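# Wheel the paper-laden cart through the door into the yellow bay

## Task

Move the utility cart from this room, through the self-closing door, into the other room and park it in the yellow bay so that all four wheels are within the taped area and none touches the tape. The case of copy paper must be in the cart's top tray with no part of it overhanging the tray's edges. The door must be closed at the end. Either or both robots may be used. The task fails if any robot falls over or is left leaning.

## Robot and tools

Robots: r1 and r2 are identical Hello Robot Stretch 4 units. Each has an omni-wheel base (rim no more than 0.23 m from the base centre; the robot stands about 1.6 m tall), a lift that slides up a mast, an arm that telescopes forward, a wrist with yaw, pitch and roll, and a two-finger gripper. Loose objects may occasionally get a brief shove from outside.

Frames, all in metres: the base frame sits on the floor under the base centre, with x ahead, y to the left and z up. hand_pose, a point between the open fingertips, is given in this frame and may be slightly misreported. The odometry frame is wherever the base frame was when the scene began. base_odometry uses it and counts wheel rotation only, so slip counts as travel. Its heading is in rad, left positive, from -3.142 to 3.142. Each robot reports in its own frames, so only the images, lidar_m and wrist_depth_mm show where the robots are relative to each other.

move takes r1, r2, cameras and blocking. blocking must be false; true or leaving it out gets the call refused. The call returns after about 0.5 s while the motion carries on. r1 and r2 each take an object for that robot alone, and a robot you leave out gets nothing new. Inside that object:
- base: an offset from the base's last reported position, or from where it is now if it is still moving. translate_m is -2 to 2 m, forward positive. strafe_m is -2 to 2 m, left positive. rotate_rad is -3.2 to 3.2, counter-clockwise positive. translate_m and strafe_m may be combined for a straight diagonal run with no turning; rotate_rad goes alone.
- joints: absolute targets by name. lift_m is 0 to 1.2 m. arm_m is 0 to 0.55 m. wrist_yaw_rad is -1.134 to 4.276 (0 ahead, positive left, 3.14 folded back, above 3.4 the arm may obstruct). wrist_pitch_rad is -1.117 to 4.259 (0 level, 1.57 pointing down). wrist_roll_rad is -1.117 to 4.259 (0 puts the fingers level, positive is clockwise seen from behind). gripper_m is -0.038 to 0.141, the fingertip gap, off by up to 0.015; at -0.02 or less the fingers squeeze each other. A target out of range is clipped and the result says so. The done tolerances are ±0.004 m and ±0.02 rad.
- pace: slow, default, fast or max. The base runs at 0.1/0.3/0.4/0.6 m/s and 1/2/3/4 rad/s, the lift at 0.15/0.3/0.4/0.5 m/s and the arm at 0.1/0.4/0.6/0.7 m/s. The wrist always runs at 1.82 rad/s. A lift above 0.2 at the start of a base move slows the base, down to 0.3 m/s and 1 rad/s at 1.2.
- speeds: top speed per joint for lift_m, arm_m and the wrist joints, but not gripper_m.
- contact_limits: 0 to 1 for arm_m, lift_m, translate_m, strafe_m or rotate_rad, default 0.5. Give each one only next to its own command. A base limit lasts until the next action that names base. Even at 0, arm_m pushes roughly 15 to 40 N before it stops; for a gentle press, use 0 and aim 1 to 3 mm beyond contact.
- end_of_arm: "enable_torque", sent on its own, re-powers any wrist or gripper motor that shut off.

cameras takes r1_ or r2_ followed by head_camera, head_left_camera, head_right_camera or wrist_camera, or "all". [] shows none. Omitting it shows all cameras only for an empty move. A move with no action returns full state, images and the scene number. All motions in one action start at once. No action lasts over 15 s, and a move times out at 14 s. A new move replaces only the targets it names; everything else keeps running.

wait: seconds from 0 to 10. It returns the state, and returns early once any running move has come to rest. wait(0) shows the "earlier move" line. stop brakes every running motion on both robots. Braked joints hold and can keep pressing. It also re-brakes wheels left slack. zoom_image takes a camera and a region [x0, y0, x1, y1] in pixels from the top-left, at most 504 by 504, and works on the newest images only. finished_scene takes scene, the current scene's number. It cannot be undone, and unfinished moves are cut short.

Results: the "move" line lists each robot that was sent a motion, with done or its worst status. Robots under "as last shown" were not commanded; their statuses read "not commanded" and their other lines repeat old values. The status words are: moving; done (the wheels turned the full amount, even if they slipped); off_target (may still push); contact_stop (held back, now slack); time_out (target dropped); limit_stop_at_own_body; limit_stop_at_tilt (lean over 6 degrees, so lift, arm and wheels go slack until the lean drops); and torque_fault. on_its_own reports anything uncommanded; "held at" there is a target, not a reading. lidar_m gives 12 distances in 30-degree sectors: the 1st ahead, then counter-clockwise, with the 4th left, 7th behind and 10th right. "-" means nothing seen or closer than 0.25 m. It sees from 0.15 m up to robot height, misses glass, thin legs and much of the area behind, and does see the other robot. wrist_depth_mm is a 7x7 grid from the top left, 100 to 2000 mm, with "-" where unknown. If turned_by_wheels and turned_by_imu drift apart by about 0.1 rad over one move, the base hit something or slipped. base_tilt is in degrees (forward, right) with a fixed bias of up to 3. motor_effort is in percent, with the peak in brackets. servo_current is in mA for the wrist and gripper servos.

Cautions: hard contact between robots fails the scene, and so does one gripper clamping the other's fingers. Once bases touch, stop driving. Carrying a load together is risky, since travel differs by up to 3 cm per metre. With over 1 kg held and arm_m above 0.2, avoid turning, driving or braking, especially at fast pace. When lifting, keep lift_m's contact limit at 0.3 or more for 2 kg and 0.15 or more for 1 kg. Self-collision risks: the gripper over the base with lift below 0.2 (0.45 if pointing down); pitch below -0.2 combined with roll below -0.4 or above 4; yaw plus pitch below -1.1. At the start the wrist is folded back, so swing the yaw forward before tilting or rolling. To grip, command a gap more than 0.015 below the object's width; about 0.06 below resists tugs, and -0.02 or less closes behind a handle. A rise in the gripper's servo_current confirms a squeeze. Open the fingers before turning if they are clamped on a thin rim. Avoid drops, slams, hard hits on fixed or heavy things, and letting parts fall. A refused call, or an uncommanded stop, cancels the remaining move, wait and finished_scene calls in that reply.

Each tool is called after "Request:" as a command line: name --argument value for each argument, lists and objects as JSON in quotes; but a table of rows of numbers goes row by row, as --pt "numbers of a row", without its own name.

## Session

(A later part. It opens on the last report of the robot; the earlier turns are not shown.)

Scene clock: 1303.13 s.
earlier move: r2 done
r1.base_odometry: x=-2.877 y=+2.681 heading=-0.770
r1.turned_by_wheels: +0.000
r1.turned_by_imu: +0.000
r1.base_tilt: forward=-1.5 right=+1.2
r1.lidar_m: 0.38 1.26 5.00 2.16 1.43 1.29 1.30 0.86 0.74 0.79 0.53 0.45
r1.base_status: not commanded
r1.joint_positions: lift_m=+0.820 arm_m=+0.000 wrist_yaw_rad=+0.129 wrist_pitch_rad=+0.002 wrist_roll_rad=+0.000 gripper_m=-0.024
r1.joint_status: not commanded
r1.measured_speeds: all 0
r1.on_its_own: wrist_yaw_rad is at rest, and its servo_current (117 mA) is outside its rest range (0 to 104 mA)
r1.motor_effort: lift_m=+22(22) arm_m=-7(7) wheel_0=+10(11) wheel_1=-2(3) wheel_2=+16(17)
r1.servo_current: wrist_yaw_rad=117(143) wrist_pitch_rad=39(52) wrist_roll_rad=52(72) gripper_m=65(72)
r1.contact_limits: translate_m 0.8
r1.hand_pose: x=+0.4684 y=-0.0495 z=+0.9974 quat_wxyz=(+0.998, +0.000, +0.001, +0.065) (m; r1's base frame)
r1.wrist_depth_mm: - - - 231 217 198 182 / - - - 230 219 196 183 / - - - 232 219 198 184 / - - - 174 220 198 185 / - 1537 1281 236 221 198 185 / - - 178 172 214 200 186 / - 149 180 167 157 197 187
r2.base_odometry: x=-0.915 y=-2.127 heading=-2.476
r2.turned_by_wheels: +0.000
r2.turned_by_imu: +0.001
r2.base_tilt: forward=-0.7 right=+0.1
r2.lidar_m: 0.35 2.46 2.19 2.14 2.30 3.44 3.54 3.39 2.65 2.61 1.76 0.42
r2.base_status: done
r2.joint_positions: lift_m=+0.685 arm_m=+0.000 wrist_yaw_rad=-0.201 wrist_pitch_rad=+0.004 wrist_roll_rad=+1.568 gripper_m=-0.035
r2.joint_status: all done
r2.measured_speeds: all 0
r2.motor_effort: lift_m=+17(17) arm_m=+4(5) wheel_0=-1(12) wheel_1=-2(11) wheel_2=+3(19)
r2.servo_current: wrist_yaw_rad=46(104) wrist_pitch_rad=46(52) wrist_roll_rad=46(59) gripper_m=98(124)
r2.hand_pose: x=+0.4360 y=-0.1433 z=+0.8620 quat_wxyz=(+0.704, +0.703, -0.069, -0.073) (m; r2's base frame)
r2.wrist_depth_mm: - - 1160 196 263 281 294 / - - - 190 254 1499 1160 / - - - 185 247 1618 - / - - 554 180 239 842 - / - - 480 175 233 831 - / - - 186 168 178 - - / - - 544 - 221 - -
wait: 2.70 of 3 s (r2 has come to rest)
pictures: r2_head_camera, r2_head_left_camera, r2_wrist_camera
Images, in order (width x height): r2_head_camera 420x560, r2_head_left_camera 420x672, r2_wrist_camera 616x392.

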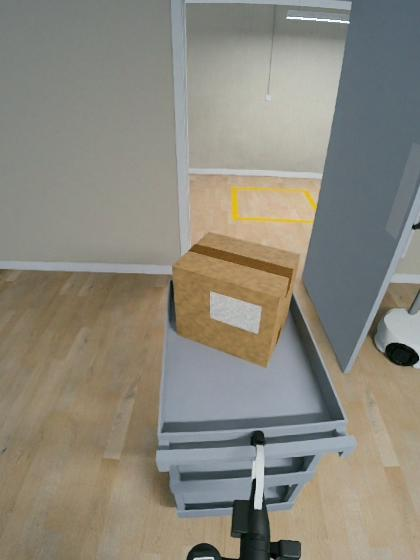

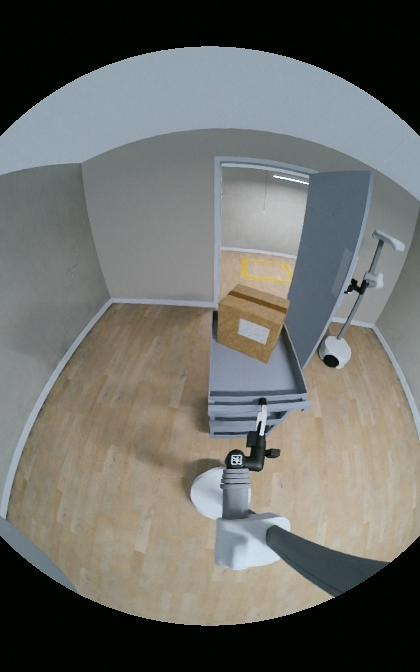

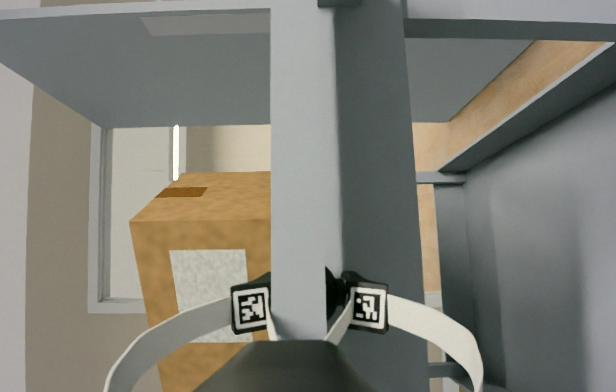

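Request:
move --r2 '{"base": {"translate_m": 0.28, "strafe_m": 0.105}, "pace": "default"}' --blocking false

Request:
wait --seconds 2.2 --cameras '["r2_head_camera", "r2_head_left_camera"]'

Scene clock: 1317.97 s.
move: r2 moving
r1.base_odometry: x=-2.877 y=+2.681 heading=-0.770
r1.turned_by_wheels: +0.000
r1.turned_by_imu: +0.000
r1.base_tilt: forward=-1.6 right=+1.2
r1.lidar_m: 0.38 1.24 4.96 2.16 1.41 1.30 1.30 0.84 0.78 0.80 0.53 0.45
r1.base_status: not commanded
r1.joint_positions: lift_m=+0.820 arm_m=+0.000 wrist_yaw_rad=+0.129 wrist_pitch_rad=+0.002 wrist_roll_rad=+0.000 gripper_m=-0.024
r1.joint_status: not commanded
r1.measured_speeds: all 0
r1.motor_effort: lift_m=+22(22) arm_m=-7(7) wheel_0=+11(11) wheel_1=-2(2) wheel_2=+16(17)
r1.servo_current: wrist_yaw_rad=111(130) wrist_pitch_rad=52(52) wrist_roll_rad=59(59) gripper_m=65(65)
r1.contact_limits: translate_m 0.8
r1.hand_pose: x=+0.4684 y=-0.0495 z=+0.9974 quat_wxyz=(+0.998, +0.000, +0.001, +0.065) (m; r1's base frame)
r1.wrist_depth_mm: - - - 231 217 198 182 / - - - 231 218 196 183 / - - - 233 220 198 184 / - - - 174 220 198 185 / - - 1281 235 221 199 186 / - - 177 172 216 200 186 / - 149 180 167 157 198 187
r2.base_odometry: x=-0.932 y=-2.156 heading=-2.476
r2.turned_by_wheels: +0.000
r2.turned_by_imu: +0.000
r2.base_tilt: forward=-0.7 right=+0.1
r2.lidar_m: 0.35 2.42 2.15 2.12 2.30 3.38 3.58 3.39 2.67 2.60 1.76 0.44
r2.base_status: translate_m moving; strafe_m moving
r2.joint_positions: lift_m=+0.685 arm_m=+0.000 wrist_yaw_rad=-0.204 wrist_pitch_rad=+0.004 wrist_roll_rad=+1.568 gripper_m=-0.035
r2.joint_status: not commanded
r2.measured_speeds: translate_m=+0.122 strafe_m=+0.047 rotate_rad=-0.006 lift_m=+0.000 arm_m=+0.000 wrist_yaw_rad=-0.014 wrist_pitch_rad=+0.000 wrist_roll_rad=+0.000
r2.motor_effort: lift_m=+17(17) arm_m=+4(4) wheel_0=+5(9) wheel_1=+10(11) wheel_2=-16(17)
r2.servo_current: wrist_yaw_rad=33(52) wrist_pitch_rad=39(52) wrist_roll_rad=46(52) gripper_m=98(104)
r2.hand_pose: x=+0.4357 y=-0.1439 z=+0.8620 quat_wxyz=(+0.704, +0.703, -0.070, -0.073) (m; r2's base frame)
r2.wrist_depth_mm: - - 1160 199 265 283 296 / - - - 192 255 1464 1138 / - - - 185 247 1661 - / - - 564 180 239 831 - / - - 480 175 231 820 - / - 1921 185 167 179 - - / - - 535 - 220 - -
pictures: none

Scene clock: 1319.87 s.
earlier move: r2 done
r1.base_odometry: x=-2.877 y=+2.681 heading=-0.770
r1.turned_by_wheels: +0.000
r1.turned_by_imu: +0.000
r1.base_tilt: forward=-1.6 right=+1.3
r1.lidar_m: 0.39 1.62 4.99 2.18 1.43 1.30 1.32 0.85 0.75 0.78 0.54 0.45
r1.base_status: not commanded
r1.joint_positions: lift_m=+0.820 arm_m=+0.000 wrist_yaw_rad=+0.129 wrist_pitch_rad=+0.002 wrist_roll_rad=+0.000 gripper_m=-0.024
r1.joint_status: not commanded
r1.measured_speeds: all 0
r1.motor_effort: lift_m=+21(22) arm_m=-7(7) wheel_0=+11(11) wheel_1=-2(2) wheel_2=+16(17)
r1.servo_current: wrist_yaw_rad=104(130) wrist_pitch_rad=46(52) wrist_roll_rad=46(65) gripper_m=65(72)
r1.contact_limits: translate_m 0.8
r1.hand_pose: x=+0.4684 y=-0.0495 z=+0.9974 quat_wxyz=(+0.998, +0.000, +0.001, +0.065) (m; r1's base frame)
r1.wrist_depth_mm: - - - 231 217 198 182 / - - 171 231 219 197 184 / - - 1537 233 220 198 184 / - - 1576 174 220 198 185 / - - 1618 235 221 200 186 / - - 180 172 216 200 186 / - 149 1537 167 157 197 186
r2.base_odometry: x=-1.070 y=-2.383 heading=-2.475
r2.turned_by_wheels: +0.001
r2.turned_by_imu: +0.001
r2.base_tilt: forward=-0.7 right=+0.1
r2.lidar_m: 0.34 2.17 2.06 2.01 2.21 3.22 3.82 3.59 2.78 2.73 1.34 0.42
r2.base_status: done
r2.joint_positions: lift_m=+0.685 arm_m=+0.000 wrist_yaw_rad=-0.197 wrist_pitch_rad=+0.004 wrist_roll_rad=+1.569 gripper_m=-0.035
r2.joint_status: not commanded
r2.measured_speeds: all 0
r2.motor_effort: lift_m=+17(17) arm_m=+4(4) wheel_0=+5(9) wheel_1=+2(11) wheel_2=-4(21)
r2.servo_current: wrist_yaw_rad=39(65) wrist_pitch_rad=39(52) wrist_roll_rad=52(59) gripper_m=98(104)
r2.hand_pose: x=+0.4366 y=-0.1422 z=+0.8620 quat_wxyz=(+0.704, +0.703, -0.068, -0.071) (m; r2's base frame)
r2.wrist_depth_mm: - - - 194 260 282 1042 / - - - 189 252 1537 1160 / - - - 182 246 1576 - / - - 539 179 239 842 - / - - 484 175 232 820 - / - 504 185 168 177 - - / - - 544 - 221 - -
wait: 1.90 of 2.2 s (r2 has come to rest)
pictures: r2_head_camera, r2_head_left_camera
Images, in order (width x height): r2_head_camera 420x560, r2_head_left_camera 420x672.

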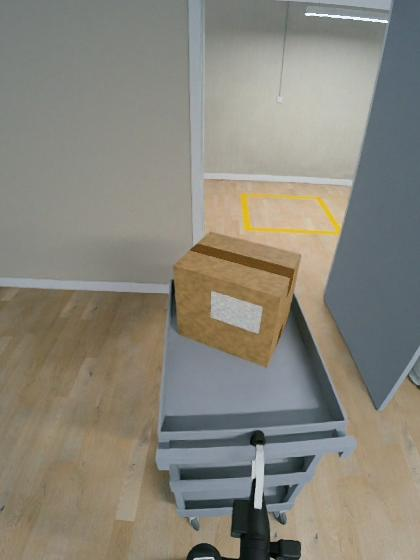

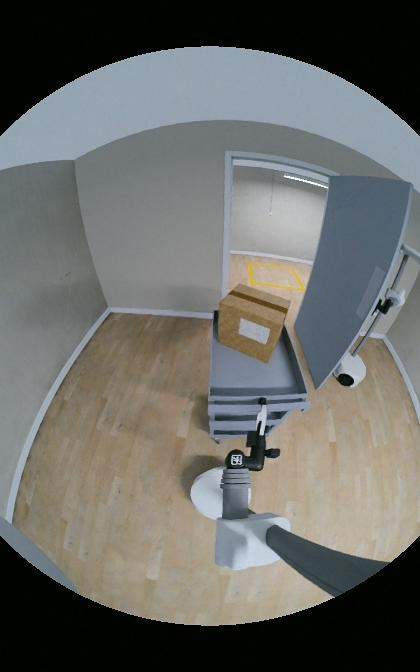

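Request:
move --r2 '{"base": {"translate_m": 0.22, "strafe_m": -0.25}, "pace": "default"}' --blocking false

Request:
wait --seconds 2.2 --cameras '["r2_head_camera", "r2_head_left_camera"]'

Scene clock: 1331.70 s.
move: r2 moving
r1: as last shown
r1.base_tilt: forward=-1.6 right=+1.2
r1.lidar_m: 0.38 1.57 5.00 2.14 1.43 1.28 1.31 0.85 0.77 0.80 0.53 0.45
r1.motor_effort: lift_m=+21(22) arm_m=-7(7) wheel_0=+10(11) wheel_1=-2(2) wheel_2=+16(17)
r1.servo_current: wrist_yaw_rad=117(143) wrist_pitch_rad=46(46) wrist_roll_rad=46(59) gripper_m=65(65)
r1.contact_limits: translate_m 0.8
r1.wrist_depth_mm: - - - 231 217 198 182 / - - 170 231 218 197 183 / - - 1499 233 220 197 184 / - - 1537 173 219 198 185 / - - 1537 235 221 199 186 / - - 181 171 216 200 187 / - 149 1537 167 157 198 187
r2.base_odometry: x=-1.102 y=-2.377 heading=-2.475
r2.turned_by_wheels: +0.000
r2.turned_by_imu: +0.000
r2.base_tilt: forward=-0.7 right=+0.0
r2.lidar_m: 0.34 2.14 2.08 2.04 2.21 3.23 3.88 3.52 2.74 2.70 1.31 0.43
r2.base_status: translate_m moving; strafe_m moving
r2.joint_positions: lift_m=+0.685 arm_m=+0.000 wrist_yaw_rad=-0.197 wrist_pitch_rad=+0.004 wrist_roll_rad=+1.569 gripper_m=-0.035
r2.joint_status: not commanded
r2.measured_speeds: translate_m=+0.085 strafe_m=-0.091 rotate_rad=+0.001 lift_m=+0.000 arm_m=+0.000 wrist_yaw_rad=+0.000 wrist_pitch_rad=+0.000 wrist_roll_rad=+0.000
r2.motor_effort: lift_m=+17(17) arm_m=+4(4) wheel_0=+12(15) wheel_1=-6(7) wheel_2=-11(13)
r2.servo_current: wrist_yaw_rad=46(59) wrist_pitch_rad=52(52) wrist_roll_rad=46(52) gripper_m=98(98)
r2.hand_pose: x=+0.4366 y=-0.1422 z=+0.8620 quat_wxyz=(+0.704, +0.703, -0.068, -0.071) (m; r2's base frame)
r2.wrist_depth_mm: - - - 201 268 277 291 / - - - 194 257 1537 1160 / - - - 187 248 1661 - / 1708 - 591 181 240 809 - / 1808 - 477 175 234 820 - / - 500 186 168 179 - - / - - 535 - 220 - -
pictures: none

Scene clock: 1333.77 s.
earlier move: r2 done
r1.base_odometry: x=-2.877 y=+2.681 heading=-0.770
r1.turned_by_wheels: +0.000
r1.turned_by_imu: +0.000
r1.base_tilt: forward=-1.6 right=+1.2
r1.lidar_m: 0.40 1.31 5.00 2.15 1.41 1.30 1.32 0.86 0.78 0.78 0.55 0.45
r1.base_status: not commanded
r1.joint_positions: lift_m=+0.820 arm_m=+0.000 wrist_yaw_rad=+0.129 wrist_pitch_rad=+0.002 wrist_roll_rad=+0.000 gripper_m=-0.024
r1.joint_status: not commanded
r1.measured_speeds: all 0
r1.on_its_own: wrist_yaw_rad is at rest, and its servo_current (117 mA) is outside its rest range (0 to 104 mA)
r1.motor_effort: lift_m=+22(22) arm_m=-7(7) wheel_0=+10(11) wheel_1=-2(3) wheel_2=+17(17)
r1.servo_current: wrist_yaw_rad=117(143) wrist_pitch_rad=46(52) wrist_roll_rad=52(78) gripper_m=65(72)
r1.contact_limits: translate_m 0.8
r1.hand_pose: x=+0.4684 y=-0.0495 z=+0.9974 quat_wxyz=(+0.998, +0.000, +0.001, +0.065) (m; r1's base frame)
r1.wrist_depth_mm: - - 169 232 216 198 182 / - - 171 230 218 196 183 / - - - 233 220 198 185 / - - 1281 174 220 198 185 / - - 1229 236 220 200 186 / - - 181 172 216 200 186 / - 149 - 167 157 198 186
r2.base_odometry: x=-1.397 y=-2.322 heading=-2.475
r2.turned_by_wheels: +0.000
r2.turned_by_imu: +0.002
r2.base_tilt: forward=-0.6 right=+0.1
r2.lidar_m: 0.27 0.35 2.29 2.24 2.43 3.57 4.09 3.27 2.54 2.51 1.03 0.46
r2.base_status: done
r2.joint_positions: lift_m=+0.685 arm_m=+0.000 wrist_yaw_rad=-0.197 wrist_pitch_rad=+0.004 wrist_roll_rad=+1.569 gripper_m=-0.035
r2.joint_status: not commanded
r2.measured_speeds: all 0
r2.motor_effort: lift_m=+17(17) arm_m=+4(4) wheel_0=+5(19) wheel_1=-3(7) wheel_2=-3(13)
r2.servo_current: wrist_yaw_rad=46(59) wrist_pitch_rad=39(52) wrist_roll_rad=46(65) gripper_m=98(104)
r2.hand_pose: x=+0.4366 y=-0.1422 z=+0.8620 quat_wxyz=(+0.704, +0.703, -0.068, -0.071) (m; r2's base frame)
r2.wrist_depth_mm: - - - 298 - - - / - - - 289 - - 1098 / 1708 - - 245 349 1464 424 / - - - 212 286 1708 500 / - - - 188 248 1708 - / - - 186 161 179 707 - / - - 436 - 206 - -
wait: 2.07 of 2.2 s (r2 has come to rest)
pictures: r2_head_camera, r2_head_left_camera
Images, in order (width x height): r2_head_camera 420x560, r2_head_left_camera 420x672.

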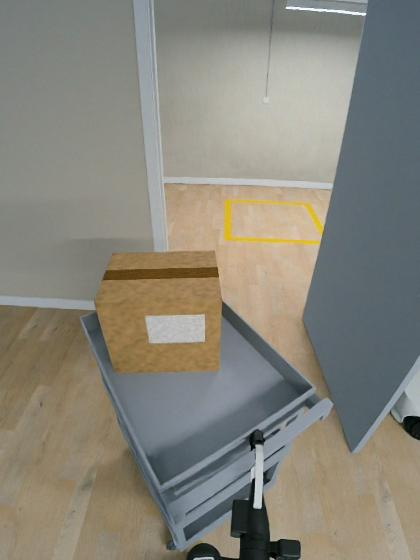

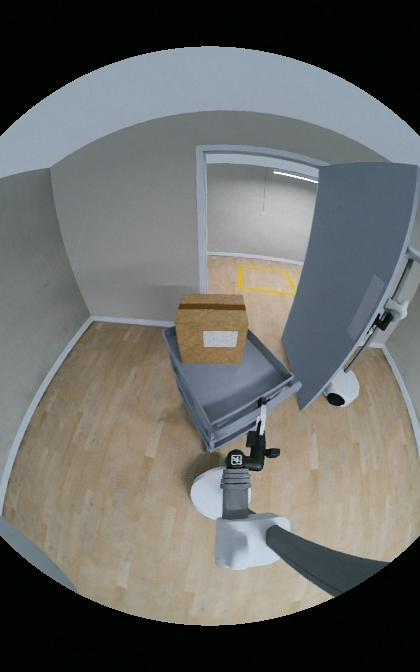

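Request:
move --r2 '{"base": {"translate_m": -0.62, "strafe_m": -0.42}, "pace": "default"}' --blocking false

Request:
wait --seconds 3.6 --cameras '["r2_head_camera", "r2_head_left_camera"]'

Scene clock: 1401.10 s.
move: r2 moving
r1.base_odometry: x=-2.877 y=+2.681 heading=-0.770
r1.turned_by_wheels: +0.000
r1.turned_by_imu: +0.000
r1.base_tilt: forward=-1.5 right=+1.2
r1.lidar_m: 0.38 1.27 4.99 2.16 1.42 1.29 1.29 0.87 0.77 0.80 0.52 0.43
r1.base_status: not commanded
r1.joint_positions: lift_m=+0.820 arm_m=+0.000 wrist_yaw_rad=+0.129 wrist_pitch_rad=+0.002 wrist_roll_rad=+0.000 gripper_m=-0.024
r1.joint_status: not commanded
r1.measured_speeds: all 0
r1.motor_effort: lift_m=+22(22) arm_m=-7(7) wheel_0=+11(11) wheel_1=-2(2) wheel_2=+17(17)
r1.servo_current: wrist_yaw_rad=124(130) wrist_pitch_rad=46(46) wrist_roll_rad=46(65) gripper_m=59(65)
r1.contact_limits: translate_m 0.8
r1.hand_pose: x=+0.4684 y=-0.0495 z=+0.9974 quat_wxyz=(+0.998, +0.000, +0.001, +0.065) (m; r1's base frame)
r1.wrist_depth_mm: - - 168 231 216 198 182 / - - - 232 218 196 184 / - - - 232 219 197 183 / - - 1281 174 220 198 185 / - - 1205 235 220 200 186 / - - 181 172 216 200 186 / - 149 - 167 157 198 186
r2.base_odometry: x=-1.387 y=-2.289 heading=-2.474
r2.turned_by_wheels: +0.001
r2.turned_by_imu: +0.002
r2.base_tilt: forward=-0.6 right=+0.0
r2.lidar_m: 0.25 0.31 2.32 2.25 2.43 3.61 4.09 3.23 2.53 2.47 1.03 0.46
r2.base_status: translate_m moving; strafe_m moving
r2.joint_positions: lift_m=+0.685 arm_m=+0.000 wrist_yaw_rad=-0.191 wrist_pitch_rad=+0.004 wrist_roll_rad=+1.569 gripper_m=-0.035
r2.joint_status: not commanded
r2.measured_speeds: translate_m=-0.112 strafe_m=-0.076 rotate_rad=-0.001 lift_m=+0.000 arm_m=+0.000 wrist_yaw_rad=+0.000 wrist_pitch_rad=+0.000 wrist_roll_rad=+0.000
r2.motor_effort: lift_m=+17(17) arm_m=+4(4) wheel_0=+13(14) wheel_1=-11(12) wheel_2=+19(20)
r2.servo_current: wrist_yaw_rad=65(72) wrist_pitch_rad=39(52) wrist_roll_rad=59(59) gripper_m=104(104)
r2.hand_pose: x=+0.4374 y=-0.1406 z=+0.8620 quat_wxyz=(+0.704, +0.703, -0.066, -0.069) (m; r2's base frame)
r2.wrist_depth_mm: - - - 297 - - - / - - - 285 - 355 1098 / 1661 - - 300 332 1464 427 / 1661 - - 212 285 1661 492 / 1661 - - 189 249 1661 - / 1618 - 187 163 180 715 - / - - 439 - 208 - -
pictures: none

Scene clock: 1404.47 s.
earlier move: r2 done
r1.base_odometry: x=-2.877 y=+2.681 heading=-0.770
r1.turned_by_wheels: +0.000
r1.turned_by_imu: +0.000
r1.base_tilt: forward=-1.5 right=+1.2
r1.lidar_m: 0.37 0.76 1.11 2.16 1.45 1.29 1.31 0.85 0.78 0.78 0.52 0.44
r1.base_status: not commanded
r1.joint_positions: lift_m=+0.820 arm_m=+0.000 wrist_yaw_rad=+0.129 wrist_pitch_rad=+0.002 wrist_roll_rad=+0.000 gripper_m=-0.024
r1.joint_status: not commanded
r1.measured_speeds: all 0
r1.on_its_own: wrist_yaw_rad is at rest, and its servo_current (117 mA) is outside its rest range (0 to 104 mA)
r1.motor_effort: lift_m=+22(22) arm_m=-7(7) wheel_0=+10(11) wheel_1=-2(2) wheel_2=+16(17)
r1.servo_current: wrist_yaw_rad=117(137) wrist_pitch_rad=33(52) wrist_roll_rad=46(65) gripper_m=65(72)
r1.contact_limits: translate_m 0.8
r1.hand_pose: x=+0.4684 y=-0.0495 z=+0.9974 quat_wxyz=(+0.998, +0.000, +0.001, +0.065) (m; r1's base frame)
r1.wrist_depth_mm: - - - 231 217 198 182 / - - - 232 218 197 183 / - - - 233 220 198 183 / - 691 759 174 220 198 185 / 1118 668 759 236 221 200 186 / - 661 180 171 216 200 186 / 621 140 569 167 157 197 186
r2.base_odometry: x=-1.170 y=-1.609 heading=-2.475
r2.turned_by_wheels: -0.001
r2.turned_by_imu: -0.001
r2.base_tilt: forward=-0.6 right=+0.1
r2.lidar_m: 0.29 2.51 2.76 2.72 2.90 3.51 3.50 2.66 2.07 2.03 2.19 0.45
r2.base_status: done
r2.joint_positions: lift_m=+0.685 arm_m=+0.000 wrist_yaw_rad=-0.202 wrist_pitch_rad=+0.004 wrist_roll_rad=+1.569 gripper_m=-0.035
r2.joint_status: not commanded
r2.measured_speeds: all 0
r2.motor_effort: lift_m=+18(18) arm_m=-3(4) wheel_0=+2(14) wheel_1=-3(13) wheel_2=+4(20)
r2.servo_current: wrist_yaw_rad=46(72) wrist_pitch_rad=39(52) wrist_roll_rad=33(65) gripper_m=91(104)
r2.hand_pose: x=+0.4359 y=-0.1434 z=+0.8620 quat_wxyz=(+0.704, +0.703, -0.070, -0.073) (m; r2's base frame)
r2.wrist_depth_mm: - - - 264 - 1336 1160 / - - - 236 324 330 332 / - - - 216 287 1576 496 / - - - 197 259 1661 - / - - - 182 239 820 - / - 459 185 164 179 - - / - - 462 - 211 - -
wait: 3.37 of 3.6 s (r2 has come to rest)
pictures: r2_head_camera, r2_head_left_camera
Images, in order (width x height): r2_head_camera 420x560, r2_head_left_camera 420x672.

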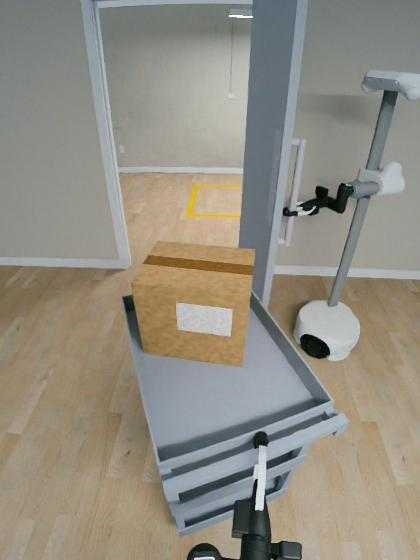

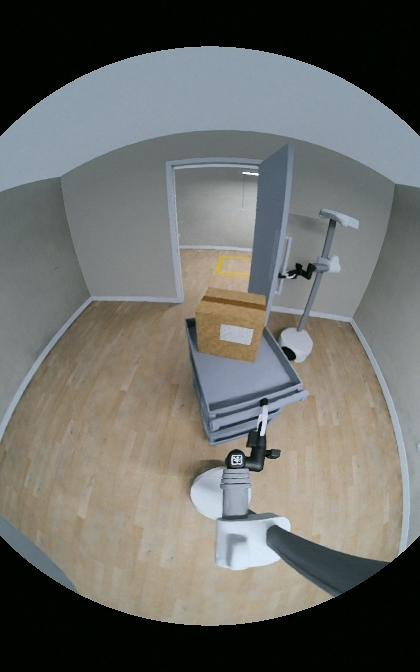

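Request:
move --r2 '{"base": {"translate_m": 0.02, "strafe_m": 0.15}, "pace": "default"}' --blocking false

Request:
wait --seconds 1.6 --cameras '["r2_head_camera"]'

Scene clock: 1419.07 s.
move: r2 moving
r1.base_odometry: x=-2.877 y=+2.681 heading=-0.770
r1.turned_by_wheels: +0.000
r1.turned_by_imu: +0.000
r1.base_tilt: forward=-1.6 right=+1.2
r1.lidar_m: 0.39 0.79 1.13 2.17 1.43 1.29 1.30 0.85 0.77 0.78 0.51 0.46
r1.base_status: not commanded
r1.joint_positions: lift_m=+0.820 arm_m=+0.000 wrist_yaw_rad=+0.129 wrist_pitch_rad=+0.002 wrist_roll_rad=+0.000 gripper_m=-0.024
r1.joint_status: not commanded
r1.measured_speeds: all 0
r1.motor_effort: lift_m=+21(22) arm_m=-7(7) wheel_0=+11(11) wheel_1=-2(2) wheel_2=+17(17)
r1.servo_current: wrist_yaw_rad=130(130) wrist_pitch_rad=39(46) wrist_roll_rad=52(59) gripper_m=59(72)
r1.contact_limits: translate_m 0.8
r1.hand_pose: x=+0.4684 y=-0.0495 z=+0.9974 quat_wxyz=(+0.998, +0.000, +0.001, +0.065) (m; r1's base frame)
r1.wrist_depth_mm: - - - 230 216 198 182 / - - - 231 219 197 183 / - - - 234 220 198 183 / - 699 750 174 219 199 185 / 1118 676 750 236 220 198 186 / - 676 181 172 216 200 186 / - 140 564 168 157 197 187
r2.base_odometry: x=-1.153 y=-1.638 heading=-2.476
r2.turned_by_wheels: -0.001
r2.turned_by_imu: -0.001
r2.base_tilt: forward=-0.7 right=+0.1
r2.lidar_m: 0.30 2.51 2.76 2.69 2.88 3.54 3.49 2.70 2.11 2.05 2.21 0.42
r2.base_status: translate_m moving; strafe_m moving
r2.joint_positions: lift_m=+0.685 arm_m=+0.000 wrist_yaw_rad=-0.206 wrist_pitch_rad=+0.004 wrist_roll_rad=+1.569 gripper_m=-0.035
r2.joint_status: not commanded
r2.measured_speeds: translate_m=+0.017 strafe_m=+0.130 rotate_rad=+0.006 lift_m=+0.000 arm_m=+0.000 wrist_yaw_rad=+0.000 wrist_pitch_rad=+0.000 wrist_roll_rad=+0.000
r2.motor_effort: lift_m=+17(18) arm_m=-3(4) wheel_0=-12(16) wheel_1=+11(11) wheel_2=-11(12)
r2.servo_current: wrist_yaw_rad=59(59) wrist_pitch_rad=39(46) wrist_roll_rad=46(52) gripper_m=91(98)
r2.hand_pose: x=+0.4353 y=-0.1446 z=+0.8620 quat_wxyz=(+0.704, +0.703, -0.071, -0.074) (m; r2's base frame)
r2.wrist_depth_mm: - - - 265 - 1336 1138 / - - - 233 319 330 330 / - - - 268 283 1537 500 / - - 1205 195 257 1576 - / - - 640 181 239 820 - / - 466 185 163 180 - - / - - 466 - 211 - -
pictures: none

Scene clock: 1420.37 s.
earlier move: r2 done
r1.base_odometry: x=-2.877 y=+2.681 heading=-0.770
r1.turned_by_wheels: +0.000
r1.turned_by_imu: +0.000
r1.base_tilt: forward=-1.6 right=+1.2
r1.lidar_m: 0.38 0.78 4.99 2.18 1.43 1.29 1.31 0.87 0.77 0.75 0.52 0.46
r1.base_status: not commanded
r1.joint_positions: lift_m=+0.820 arm_m=+0.000 wrist_yaw_rad=+0.129 wrist_pitch_rad=+0.002 wrist_roll_rad=+0.000 gripper_m=-0.024
r1.joint_status: not commanded
r1.measured_speeds: all 0
r1.on_its_own: wrist_yaw_rad is at rest, and its servo_current (117 mA) is outside its rest range (0 to 104 mA)
r1.motor_effort: lift_m=+22(22) arm_m=-6(7) wheel_0=+11(11) wheel_1=-2(2) wheel_2=+16(17)
r1.servo_current: wrist_yaw_rad=117(137) wrist_pitch_rad=46(46) wrist_roll_rad=72(72) gripper_m=65(72)
r1.contact_limits: translate_m 0.8
r1.hand_pose: x=+0.4684 y=-0.0495 z=+0.9974 quat_wxyz=(+0.998, +0.000, +0.001, +0.065) (m; r1's base frame)
r1.wrist_depth_mm: - - - 231 216 198 182 / - - - 230 218 196 183 / - - - 233 218 197 185 / - - 741 174 220 198 185 / 1229 699 723 235 221 199 185 / - 683 181 171 215 200 186 / - 140 554 168 156 196 187
r2.base_odometry: x=-1.093 y=-1.739 heading=-2.476
r2.turned_by_wheels: +0.000
r2.turned_by_imu: +0.000
r2.base_tilt: forward=-0.7 right=+0.1
r2.lidar_m: 0.35 2.54 2.62 2.58 2.78 3.50 3.50 2.85 2.23 2.17 2.35 0.44
r2.base_status: done
r2.joint_positions: lift_m=+0.685 arm_m=+0.000 wrist_yaw_rad=-0.204 wrist_pitch_rad=+0.004 wrist_roll_rad=+1.569 gripper_m=-0.035
r2.joint_status: not commanded
r2.measured_speeds: all 0
r2.motor_effort: lift_m=+18(18) arm_m=-3(4) wheel_0=-1(17) wheel_1=+1(11) wheel_2=-7(12)
r2.servo_current: wrist_yaw_rad=52(65) wrist_pitch_rad=46(46) wrist_roll_rad=33(59) gripper_m=98(104)
r2.hand_pose: x=+0.4357 y=-0.1439 z=+0.8620 quat_wxyz=(+0.704, +0.703, -0.070, -0.073) (m; r2's base frame)
r2.wrist_depth_mm: - - - 206 279 290 289 / - - - 258 265 1430 1160 / - - - 190 251 1661 - / - - 569 182 243 820 - / - - 477 177 234 831 - / - - 186 167 177 - - / - - 512 - 220 - -
wait: 1.30 of 1.6 s (r2 has come to rest)
pictures: r2_head_camera
Images, in order (width x height): r2_head_camera 420x560.

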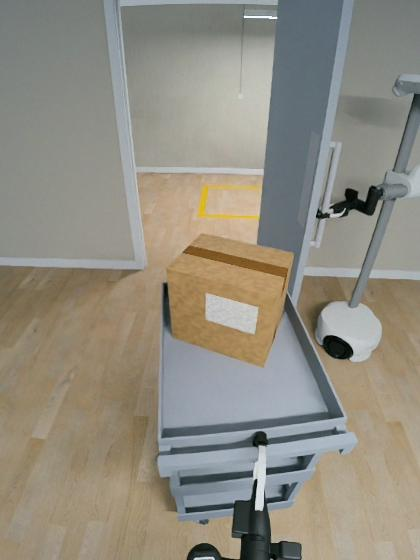

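Request:
move --r2 '{"base": {"translate_m": 0.4, "strafe_m": 0.04}, "pace": "default"}' --blocking false

Request:
wait --seconds 2.4 --cameras '["r2_head_camera"]'

Scene clock: 1432.67 s.
move: r2 moving
r1.base_odometry: x=-2.877 y=+2.681 heading=-0.770
r1.turned_by_wheels: +0.000
r1.turned_by_imu: +0.000
r1.base_tilt: forward=-1.6 right=+1.2
r1.lidar_m: 0.39 0.79 4.96 2.19 1.42 1.29 1.29 0.85 0.79 0.78 0.51 0.44
r1.base_status: not commanded
r1.joint_positions: lift_m=+0.820 arm_m=+0.000 wrist_yaw_rad=+0.129 wrist_pitch_rad=+0.002 wrist_roll_rad=+0.000 gripper_m=-0.024
r1.joint_status: not commanded
r1.measured_speeds: all 0
r1.motor_effort: lift_m=+21(22) arm_m=-7(7) wheel_0=+11(11) wheel_1=-2(2) wheel_2=+17(17)
r1.servo_current: wrist_yaw_rad=117(130) wrist_pitch_rad=39(52) wrist_roll_rad=39(65) gripper_m=65(65)
r1.contact_limits: translate_m 0.8
r1.hand_pose: x=+0.4684 y=-0.0495 z=+0.9974 quat_wxyz=(+0.998, +0.000, +0.001, +0.065) (m; r1's base frame)
r1.wrist_depth_mm: - - - 230 217 198 182 / - - - 231 218 197 183 / - - - 233 220 198 184 / - - 715 173 220 198 185 / 1229 676 707 235 221 200 185 / - 676 180 172 215 200 187 / - 148 539 167 157 197 186
r2.base_odometry: x=-1.116 y=-1.761 heading=-2.476
r2.turned_by_wheels: +0.000
r2.turned_by_imu: +0.000
r2.base_tilt: forward=-0.7 right=+0.1
r2.lidar_m: 0.33 2.48 2.61 2.55 2.77 3.59 3.53 2.87 2.21 2.19 2.34 0.43
r2.base_status: translate_m moving; strafe_m moving
r2.joint_positions: lift_m=+0.685 arm_m=+0.000 wrist_yaw_rad=-0.205 wrist_pitch_rad=+0.004 wrist_roll_rad=+1.569 gripper_m=-0.035
r2.joint_status: not commanded
r2.measured_speeds: translate_m=+0.124 strafe_m=+0.013 rotate_rad=+0.003 lift_m=+0.000 arm_m=+0.000 wrist_yaw_rad=+0.000 wrist_pitch_rad=+0.000 wrist_roll_rad=+0.000
r2.motor_effort: lift_m=+18(18) arm_m=+4(4) wheel_0=+8(9) wheel_1=+7(9) wheel_2=-18(19)
r2.servo_current: wrist_yaw_rad=72(72) wrist_pitch_rad=39(46) wrist_roll_rad=46(59) gripper_m=91(98)
r2.hand_pose: x=+0.4355 y=-0.1442 z=+0.8620 quat_wxyz=(+0.704, +0.703, -0.071, -0.074) (m; r2's base frame)
r2.wrist_depth_mm: - - - 206 276 285 287 / - - - 257 263 1464 1138 / - - 1182 189 250 1661 - / - - 574 181 240 831 - / - - 477 175 233 842 - / - - 185 167 178 - - / - - 521 - 219 - -
pictures: none

Scene clock: 1435.00 s.
earlier move: r2 done
r1.base_odometry: x=-2.877 y=+2.681 heading=-0.770
r1.turned_by_wheels: +0.000
r1.turned_by_imu: +0.000
r1.base_tilt: forward=-1.5 right=+1.2
r1.lidar_m: 0.38 0.71 4.99 2.18 1.41 1.31 1.30 0.84 0.75 0.78 0.53 0.45
r1.base_status: not commanded
r1.joint_positions: lift_m=+0.820 arm_m=+0.000 wrist_yaw_rad=+0.129 wrist_pitch_rad=+0.002 wrist_roll_rad=+0.000 gripper_m=-0.024
r1.joint_status: not commanded
r1.measured_speeds: all 0
r1.motor_effort: lift_m=+22(22) arm_m=-6(7) wheel_0=+10(11) wheel_1=-2(3) wheel_2=+15(17)
r1.servo_current: wrist_yaw_rad=104(137) wrist_pitch_rad=39(52) wrist_roll_rad=39(65) gripper_m=59(72)
r1.contact_limits: translate_m 0.8
r1.hand_pose: x=+0.4684 y=-0.0495 z=+0.9974 quat_wxyz=(+0.998, +0.000, +0.001, +0.065) (m; r1's base frame)
r1.wrist_depth_mm: - - 171 230 213 195 180 / - - - 229 214 194 181 / - - - 233 216 198 182 / - - 585 231 217 196 182 / - 1098 615 232 218 196 183 / - 759 176 178 213 197 185 / - 144 177 166 156 195 185
r2.base_odometry: x=-1.383 y=-2.018 heading=-2.475
r2.turned_by_wheels: +0.001
r2.turned_by_imu: +0.001
r2.base_tilt: forward=-0.7 right=+0.1
r2.lidar_m: 0.39 2.10 2.54 2.49 2.68 3.95 3.90 2.96 2.30 2.25 0.45 0.41
r2.base_status: done
r2.joint_positions: lift_m=+0.685 arm_m=+0.000 wrist_yaw_rad=-0.201 wrist_pitch_rad=+0.004 wrist_roll_rad=+1.569 gripper_m=-0.035
r2.joint_status: not commanded
r2.measured_speeds: all 0
r2.motor_effort: lift_m=+18(18) arm_m=+4(4) wheel_0=+3(12) wheel_1=+3(11) wheel_2=-2(19)
r2.servo_current: wrist_yaw_rad=33(72) wrist_pitch_rad=46(46) wrist_roll_rad=46(65) gripper_m=91(104)
r2.hand_pose: x=+0.4361 y=-0.1431 z=+0.8620 quat_wxyz=(+0.704, +0.703, -0.069, -0.072) (m; r2's base frame)
r2.wrist_depth_mm: - - 820 152 210 1537 1138 / - 788 609 155 213 - - / - 484 484 157 218 809 - / 1756 - 484 160 222 820 - / - - 544 164 227 - - / - - 185 167 178 - - / - - - - - 1464 -
wait: 2.33 of 2.4 s (r2 has come to rest)
pictures: r2_head_camera
Images, in order (width x height): r2_head_camera 420x560.

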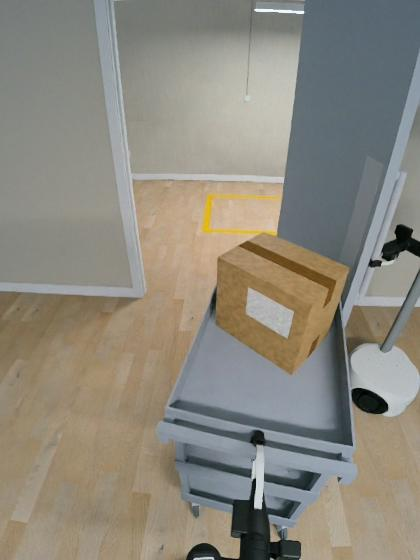

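Request:
move --r1 '{"base": {"translate_m": -0.145, "strafe_m": -0.007}, "pace": "slow", "contact_limits": {"translate_m": 0.8}}' --blocking false

Request:
wait --seconds 1.0

Request:
move --r2 '{"base": {"translate_m": 0.05, "strafe_m": -0.16}, "pace": "default"}' --blocking false

Request:
wait --seconds 0.7

Request:
wait --seconds 0.8 --cameras '["r2_head_camera", "r2_head_left_camera", "r1_head_left_camera"]'

Scene clock: 1458.07 s.
move: r1 moving
r1.base_odometry: x=-2.887 y=+2.689 heading=-0.768
r1.turned_by_wheels: +0.002
r1.turned_by_imu: +0.008
r1.base_tilt: forward=-1.6 right=+1.2
r1.lidar_m: 0.38 0.72 4.98 2.13 1.40 1.29 1.29 0.82 0.77 0.77 0.52 0.43
r1.base_status: translate_m moving; strafe_m moving
r1.joint_positions: lift_m=+0.820 arm_m=+0.000 wrist_yaw_rad=+0.129 wrist_pitch_rad=+0.002 wrist_roll_rad=+0.000 gripper_m=-0.024
r1.joint_status: not commanded
r1.measured_speeds: translate_m=-0.052 strafe_m=+0.000 rotate_rad=+0.002 lift_m=+0.000 arm_m=+0.000 wrist_yaw_rad=+0.000 wrist_pitch_rad=+0.000 wrist_roll_rad=+0.000
r1.motor_effort: lift_m=+22(22) arm_m=-7(7) wheel_0=+8(11) wheel_1=-4(6) wheel_2=+19(24)
r1.servo_current: wrist_yaw_rad=130(130) wrist_pitch_rad=39(46) wrist_roll_rad=52(59) gripper_m=59(65)
r1.contact_limits: translate_m 0.8
r1.hand_pose: x=+0.4684 y=-0.0495 z=+0.9974 quat_wxyz=(+0.998, +0.000, +0.001, +0.065) (m; r1's base frame)
r1.wrist_depth_mm: - - - 232 216 198 182 / - - - 231 217 196 183 / - - - 231 219 198 182 / - - - 172 218 198 184 / - 1098 - 234 221 199 186 / - - 178 170 215 200 186 / - 147 176 167 157 197 186
r2: as last shown
r2.turned_by_wheels: +0.000
r2.turned_by_imu: +0.000
r2.base_tilt: forward=-0.7 right=+0.0
r2.lidar_m: 0.41 2.09 2.53 2.49 2.68 3.93 3.92 2.93 2.29 2.23 0.47 0.41
r2.motor_effort: lift_m=+18(18) arm_m=+4(4) wheel_0=+3(4) wheel_1=+2(3) wheel_2=-2(3)
r2.servo_current: wrist_yaw_rad=46(59) wrist_pitch_rad=39(46) wrist_roll_rad=39(59) gripper_m=98(98)
r2.wrist_depth_mm: - 809 820 152 209 1537 1160 / - 788 603 155 213 - - / - 484 488 158 217 809 - / 1708 - 480 161 222 831 - / - - 539 164 226 - - / - - 185 167 178 - - / - - - - 236 1499 -
pictures: none

Scene clock: 1459.07 s.
earlier move: r1 moving
r1.base_odometry: x=-2.953 y=+2.747 heading=-0.769
r1.turned_by_wheels: +0.000
r1.turned_by_imu: +0.045
r1.base_tilt: forward=-1.5 right=+1.2
r1.lidar_m: 0.39 0.85 5.03 1.91 1.31 1.22 1.17 0.78 0.74 0.74 0.54 0.44
r1.base_status: translate_m moving; strafe_m moving
r1.joint_positions: lift_m=+0.820 arm_m=+0.000 wrist_yaw_rad=+0.129 wrist_pitch_rad=+0.002 wrist_roll_rad=+0.000 gripper_m=-0.024
r1.joint_status: not commanded
r1.measured_speeds: translate_m=-0.107 strafe_m=+0.001 rotate_rad=-0.011 lift_m=+0.000 arm_m=+0.000 wrist_yaw_rad=+0.000 wrist_pitch_rad=+0.000 wrist_roll_rad=+0.000
r1.motor_effort: lift_m=+22(22) arm_m=-7(7) wheel_0=+8(13) wheel_1=-5(6) wheel_2=+19(24)
r1.servo_current: wrist_yaw_rad=124(130) wrist_pitch_rad=46(52) wrist_roll_rad=59(65) gripper_m=65(65)
r1.contact_limits: translate_m 0.8
r1.hand_pose: x=+0.4684 y=-0.0495 z=+0.9974 quat_wxyz=(+0.998, +0.000, +0.001, +0.065) (m; r1's base frame)
r1.wrist_depth_mm: - - - 233 219 202 186 / - - - 234 221 200 186 / - - - 234 222 201 187 / - 1308 - 174 222 202 189 / - 1229 991 236 224 203 189 / - 1229 177 172 221 203 190 / - 148 183 169 158 198 190
r2.base_odometry: x=-1.383 y=-2.018 heading=-2.475
r2.turned_by_wheels: +0.000
r2.turned_by_imu: +0.000
r2.base_tilt: forward=-0.7 right=+0.0
r2.lidar_m: 0.39 2.07 2.54 2.49 2.69 3.94 3.92 2.94 2.28 2.25 0.45 0.40
r2.base_status: not commanded
r2.joint_positions: lift_m=+0.685 arm_m=+0.000 wrist_yaw_rad=-0.201 wrist_pitch_rad=+0.004 wrist_roll_rad=+1.569 gripper_m=-0.035
r2.joint_status: not commanded
r2.measured_speeds: all 0
r2.motor_effort: lift_m=+18(18) arm_m=+4(4) wheel_0=+3(4) wheel_1=+2(3) wheel_2=-2(3)
r2.servo_current: wrist_yaw_rad=46(65) wrist_pitch_rad=39(52) wrist_roll_rad=52(59) gripper_m=91(98)
r2.hand_pose: x=+0.4361 y=-0.1431 z=+0.8620 quat_wxyz=(+0.704, +0.703, -0.069, -0.072) (m; r2's base frame)
r2.wrist_depth_mm: - 788 820 152 209 - - / - 809 603 155 213 - - / - 484 484 158 218 809 - / 1756 - 477 161 222 820 - / - - 544 164 226 - - / - - 185 167 178 - - / - - - - 236 1499 -
wait: 1.00 s; no rest
pictures: none

Scene clock: 1459.57 s.
earlier move: r1 moving
move: r2 moving
r1.base_odometry: x=-2.979 y=+2.770 heading=-0.768
r1.turned_by_wheels: +0.000
r1.turned_by_imu: +0.021
r1.base_tilt: forward=-1.4 right=+1.3
r1.lidar_m: 0.38 0.88 5.03 1.83 1.27 1.21 1.12 0.77 0.71 0.74 0.55 0.46
r1.base_status: translate_m moving; strafe_m moving
r1.joint_positions: lift_m=+0.820 arm_m=+0.001 wrist_yaw_rad=+0.130 wrist_pitch_rad=+0.002 wrist_roll_rad=+0.000 gripper_m=-0.024
r1.joint_status: not commanded
r1.measured_speeds: translate_m=-0.048 strafe_m=-0.002 rotate_rad=-0.002 lift_m=+0.000 arm_m=+0.001 wrist_yaw_rad=+0.000 wrist_pitch_rad=+0.000 wrist_roll_rad=+0.000
r1.motor_effort: lift_m=+21(22) arm_m=-11(11) wheel_0=+0(14) wheel_1=-3(8) wheel_2=+28(30)
r1.servo_current: wrist_yaw_rad=111(124) wrist_pitch_rad=39(46) wrist_roll_rad=39(72) gripper_m=65(65)
r1.contact_limits: translate_m 0.8
r1.hand_pose: x=+0.4688 y=-0.0494 z=+0.9974 quat_wxyz=(+0.998, +0.000, +0.001, +0.065) (m; r1's base frame)
r1.wrist_depth_mm: - - - 176 225 208 191 / - - - 241 227 208 193 / - - - 184 229 206 193 / - - - 175 228 207 194 / - 1229 1025 179 229 208 195 / - 1229 180 178 224 209 196 / - 151 279 174 223 201 195
r2.base_odometry: x=-1.409 y=-1.999 heading=-2.475
r2.turned_by_wheels: +0.000
r2.turned_by_imu: +0.000
r2.base_tilt: forward=-0.7 right=+0.0
r2.lidar_m: 0.40 2.11 2.58 2.50 2.70 3.96 3.94 2.91 2.24 2.21 0.46 0.40
r2.base_status: translate_m moving; strafe_m moving
r2.joint_positions: lift_m=+0.685 arm_m=+0.000 wrist_yaw_rad=-0.199 wrist_pitch_rad=+0.004 wrist_roll_rad=+1.569 gripper_m=-0.035
r2.joint_status: not commanded
r2.measured_speeds: translate_m=+0.037 strafe_m=-0.120 rotate_rad=+0.000 lift_m=+0.000 arm_m=+0.000 wrist_yaw_rad=+0.000 wrist_pitch_rad=+0.000 wrist_roll_rad=+0.000
r2.motor_effort: lift_m=+18(18) arm_m=+4(4) wheel_0=+12(18) wheel_1=-8(8) wheel_2=-8(9)
r2.servo_current: wrist_yaw_rad=39(65) wrist_pitch_rad=46(52) wrist_roll_rad=39(59) gripper_m=91(98)
r2.hand_pose: x=+0.4362 y=-0.1428 z=+0.8620 quat_wxyz=(+0.704, +0.703, -0.069, -0.072) (m; r2's base frame)
r2.wrist_depth_mm: - 798 809 154 213 - - / - 820 831 157 216 - - / - 477 504 159 220 820 - / 1756 492 473 162 222 831 - / - - 535 165 227 831 - / - - 185 167 179 - - / - - - - 234 1618 -
pictures: none

Scene clock: 1460.27 s.
earlier move: r1 moving; r2 moving
r1.base_odometry: x=-2.986 y=+2.777 heading=-0.769
r1.turned_by_wheels: +0.000
r1.turned_by_imu: -0.019
r1.base_tilt: forward=-1.5 right=+1.2
r1.lidar_m: 0.40 0.77 5.02 1.89 1.28 1.21 1.16 0.79 0.75 0.77 0.55 0.46
r1.base_status: translate_m moving; strafe_m moving
r1.joint_positions: lift_m=+0.820 arm_m=+0.000 wrist_yaw_rad=+0.130 wrist_pitch_rad=+0.002 wrist_roll_rad=+0.000 gripper_m=-0.024
r1.joint_status: not commanded
r1.measured_speeds: translate_m=-0.001 strafe_m=-0.003 rotate_rad=+0.003 lift_m=+0.000 arm_m=+0.000 wrist_yaw_rad=+0.000 wrist_pitch_rad=+0.000 wrist_roll_rad=+0.000
r1.motor_effort: lift_m=+22(22) arm_m=-8(11) wheel_0=+6(14) wheel_1=-2(12) wheel_2=+18(30)
r1.servo_current: wrist_yaw_rad=117(130) wrist_pitch_rad=46(46) wrist_roll_rad=46(72) gripper_m=59(65)
r1.contact_limits: translate_m 0.8
r1.hand_pose: x=+0.4686 y=-0.0494 z=+0.9974 quat_wxyz=(+0.998, +0.000, +0.001, +0.065) (m; r1's base frame)
r1.wrist_depth_mm: - - - 181 224 208 191 / - - - 178 226 208 193 / - - - 176 226 206 193 / - - - 175 227 208 195 / - 1078 - 174 227 208 196 / - 931 180 169 223 208 196 / - 155 177 170 172 204 197
r2.base_odometry: x=-1.503 y=-1.935 heading=-2.476
r2.turned_by_wheels: +0.000
r2.turned_by_imu: +0.001
r2.base_tilt: forward=-0.7 right=+0.1
r2.lidar_m: 0.37 2.05 2.67 2.62 2.83 3.99 4.00 2.77 2.17 2.13 1.26 0.40
r2.base_status: translate_m moving; strafe_m moving
r2.joint_positions: lift_m=+0.685 arm_m=+0.000 wrist_yaw_rad=-0.199 wrist_pitch_rad=+0.004 wrist_roll_rad=+1.569 gripper_m=-0.035
r2.joint_status: not commanded
r2.measured_speeds: translate_m=+0.033 strafe_m=-0.106 rotate_rad=+0.001 lift_m=+0.000 arm_m=+0.000 wrist_yaw_rad=+0.000 wrist_pitch_rad=+0.000 wrist_roll_rad=+0.000
r2.motor_effort: lift_m=+18(18) arm_m=+4(4) wheel_0=+3(18) wheel_1=-2(9) wheel_2=-3(9)
r2.servo_current: wrist_yaw_rad=46(65) wrist_pitch_rad=46(52) wrist_roll_rad=46(59) gripper_m=91(98)
r2.hand_pose: x=+0.4363 y=-0.1426 z=+0.8620 quat_wxyz=(+0.704, +0.703, -0.068, -0.072) (m; r2's base frame)
r2.wrist_depth_mm: - - 854 175 236 1430 1118 / - 759 759 174 236 - - / - - 615 172 233 798 - / 1661 473 477 171 233 820 - / 1708 - 500 170 230 820 - / 1808 - 185 169 178 - - / 1708 - 591 - 228 132 -
wait: 0.70 s; no rest
pictures: none

Scene clock: 1460.63 s.
earlier move: r1 done; r2 moving
r1.base_odometry: x=-2.986 y=+2.777 heading=-0.769
r1.turned_by_wheels: +0.000
r1.turned_by_imu: +0.000
r1.base_tilt: forward=-1.5 right=+1.2
r1.lidar_m: 0.40 0.74 5.03 1.90 1.28 1.18 1.18 0.79 0.74 0.76 0.57 0.46
r1.base_status: done
r1.joint_positions: lift_m=+0.820 arm_m=+0.000 wrist_yaw_rad=+0.130 wrist_pitch_rad=+0.002 wrist_roll_rad=+0.000 gripper_m=-0.024
r1.joint_status: not commanded
r1.measured_speeds: all 0
r1.motor_effort: lift_m=+22(22) arm_m=-8(11) wheel_0=+4(14) wheel_1=-3(12) wheel_2=+18(30)
r1.servo_current: wrist_yaw_rad=117(130) wrist_pitch_rad=46(46) wrist_roll_rad=33(72) gripper_m=59(65)
r1.contact_limits: translate_m 0.8
r1.hand_pose: x=+0.4686 y=-0.0494 z=+0.9974 quat_wxyz=(+0.998, +0.000, +0.001, +0.065) (m; r1's base frame)
r1.wrist_depth_mm: - - - 179 224 208 192 / - - - 176 226 208 193 / - - - 175 226 208 195 / - - - 174 227 208 195 / - 1060 - 173 229 208 196 / - 866 182 170 224 209 196 / - 147 177 170 221 204 196
r2.base_odometry: x=-1.520 y=-1.923 heading=-2.476
r2.turned_by_wheels: +0.000
r2.turned_by_imu: +0.000
r2.base_tilt: forward=-0.6 right=+0.1
r2.lidar_m: 0.40 2.04 2.68 2.63 2.85 4.00 3.97 2.77 2.13 2.12 1.24 0.42
r2.base_status: translate_m moving; strafe_m moving
r2.joint_positions: lift_m=+0.685 arm_m=+0.000 wrist_yaw_rad=-0.199 wrist_pitch_rad=+0.004 wrist_roll_rad=+1.569 gripper_m=-0.035
r2.joint_status: not commanded
r2.measured_speeds: translate_m=+0.004 strafe_m=-0.015 rotate_rad=+0.001 lift_m=+0.000 arm_m=+0.000 wrist_yaw_rad=+0.000 wrist_pitch_rad=+0.000 wrist_roll_rad=+0.000
r2.motor_effort: lift_m=+18(18) arm_m=+4(4) wheel_0=+4(18) wheel_1=-3(9) wheel_2=-2(9)
r2.servo_current: wrist_yaw_rad=39(65) wrist_pitch_rad=46(52) wrist_roll_rad=46(59) gripper_m=98(98)
r2.hand_pose: x=+0.4363 y=-0.1426 z=+0.8620 quat_wxyz=(+0.704, +0.703, -0.068, -0.072) (m; r2's base frame)
r2.wrist_depth_mm: - - 854 180 242 1430 1042 / - 732 750 179 240 - - / - - 654 175 236 809 - / - 488 488 173 233 831 - / 1661 - 496 171 230 820 - / 1618 - 185 169 178 - - / 1618 - 574 - 226 - -
wait: 0.37 of 0.8 s (r1 has come to rest)
pictures: r1_head_left_camera, r2_head_camera, r2_head_left_camera
Images, in order (width x height): r1_head_left_camera 420x672, r2_head_camera 420x560, r2_head_left_camera 420x672.

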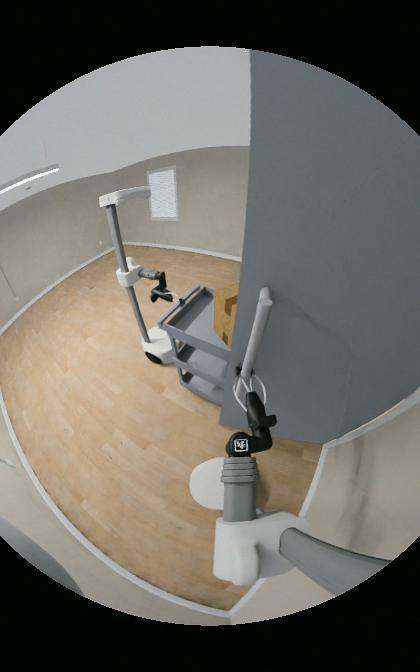

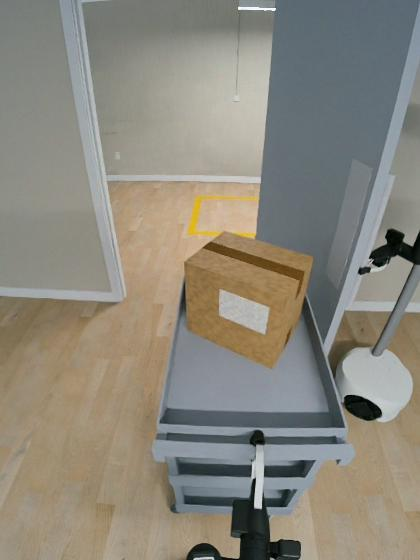

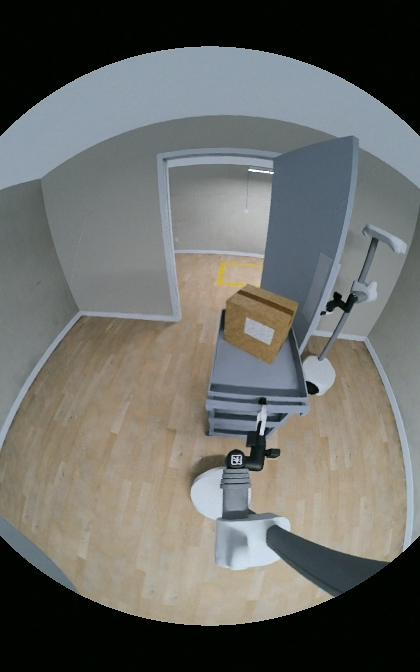

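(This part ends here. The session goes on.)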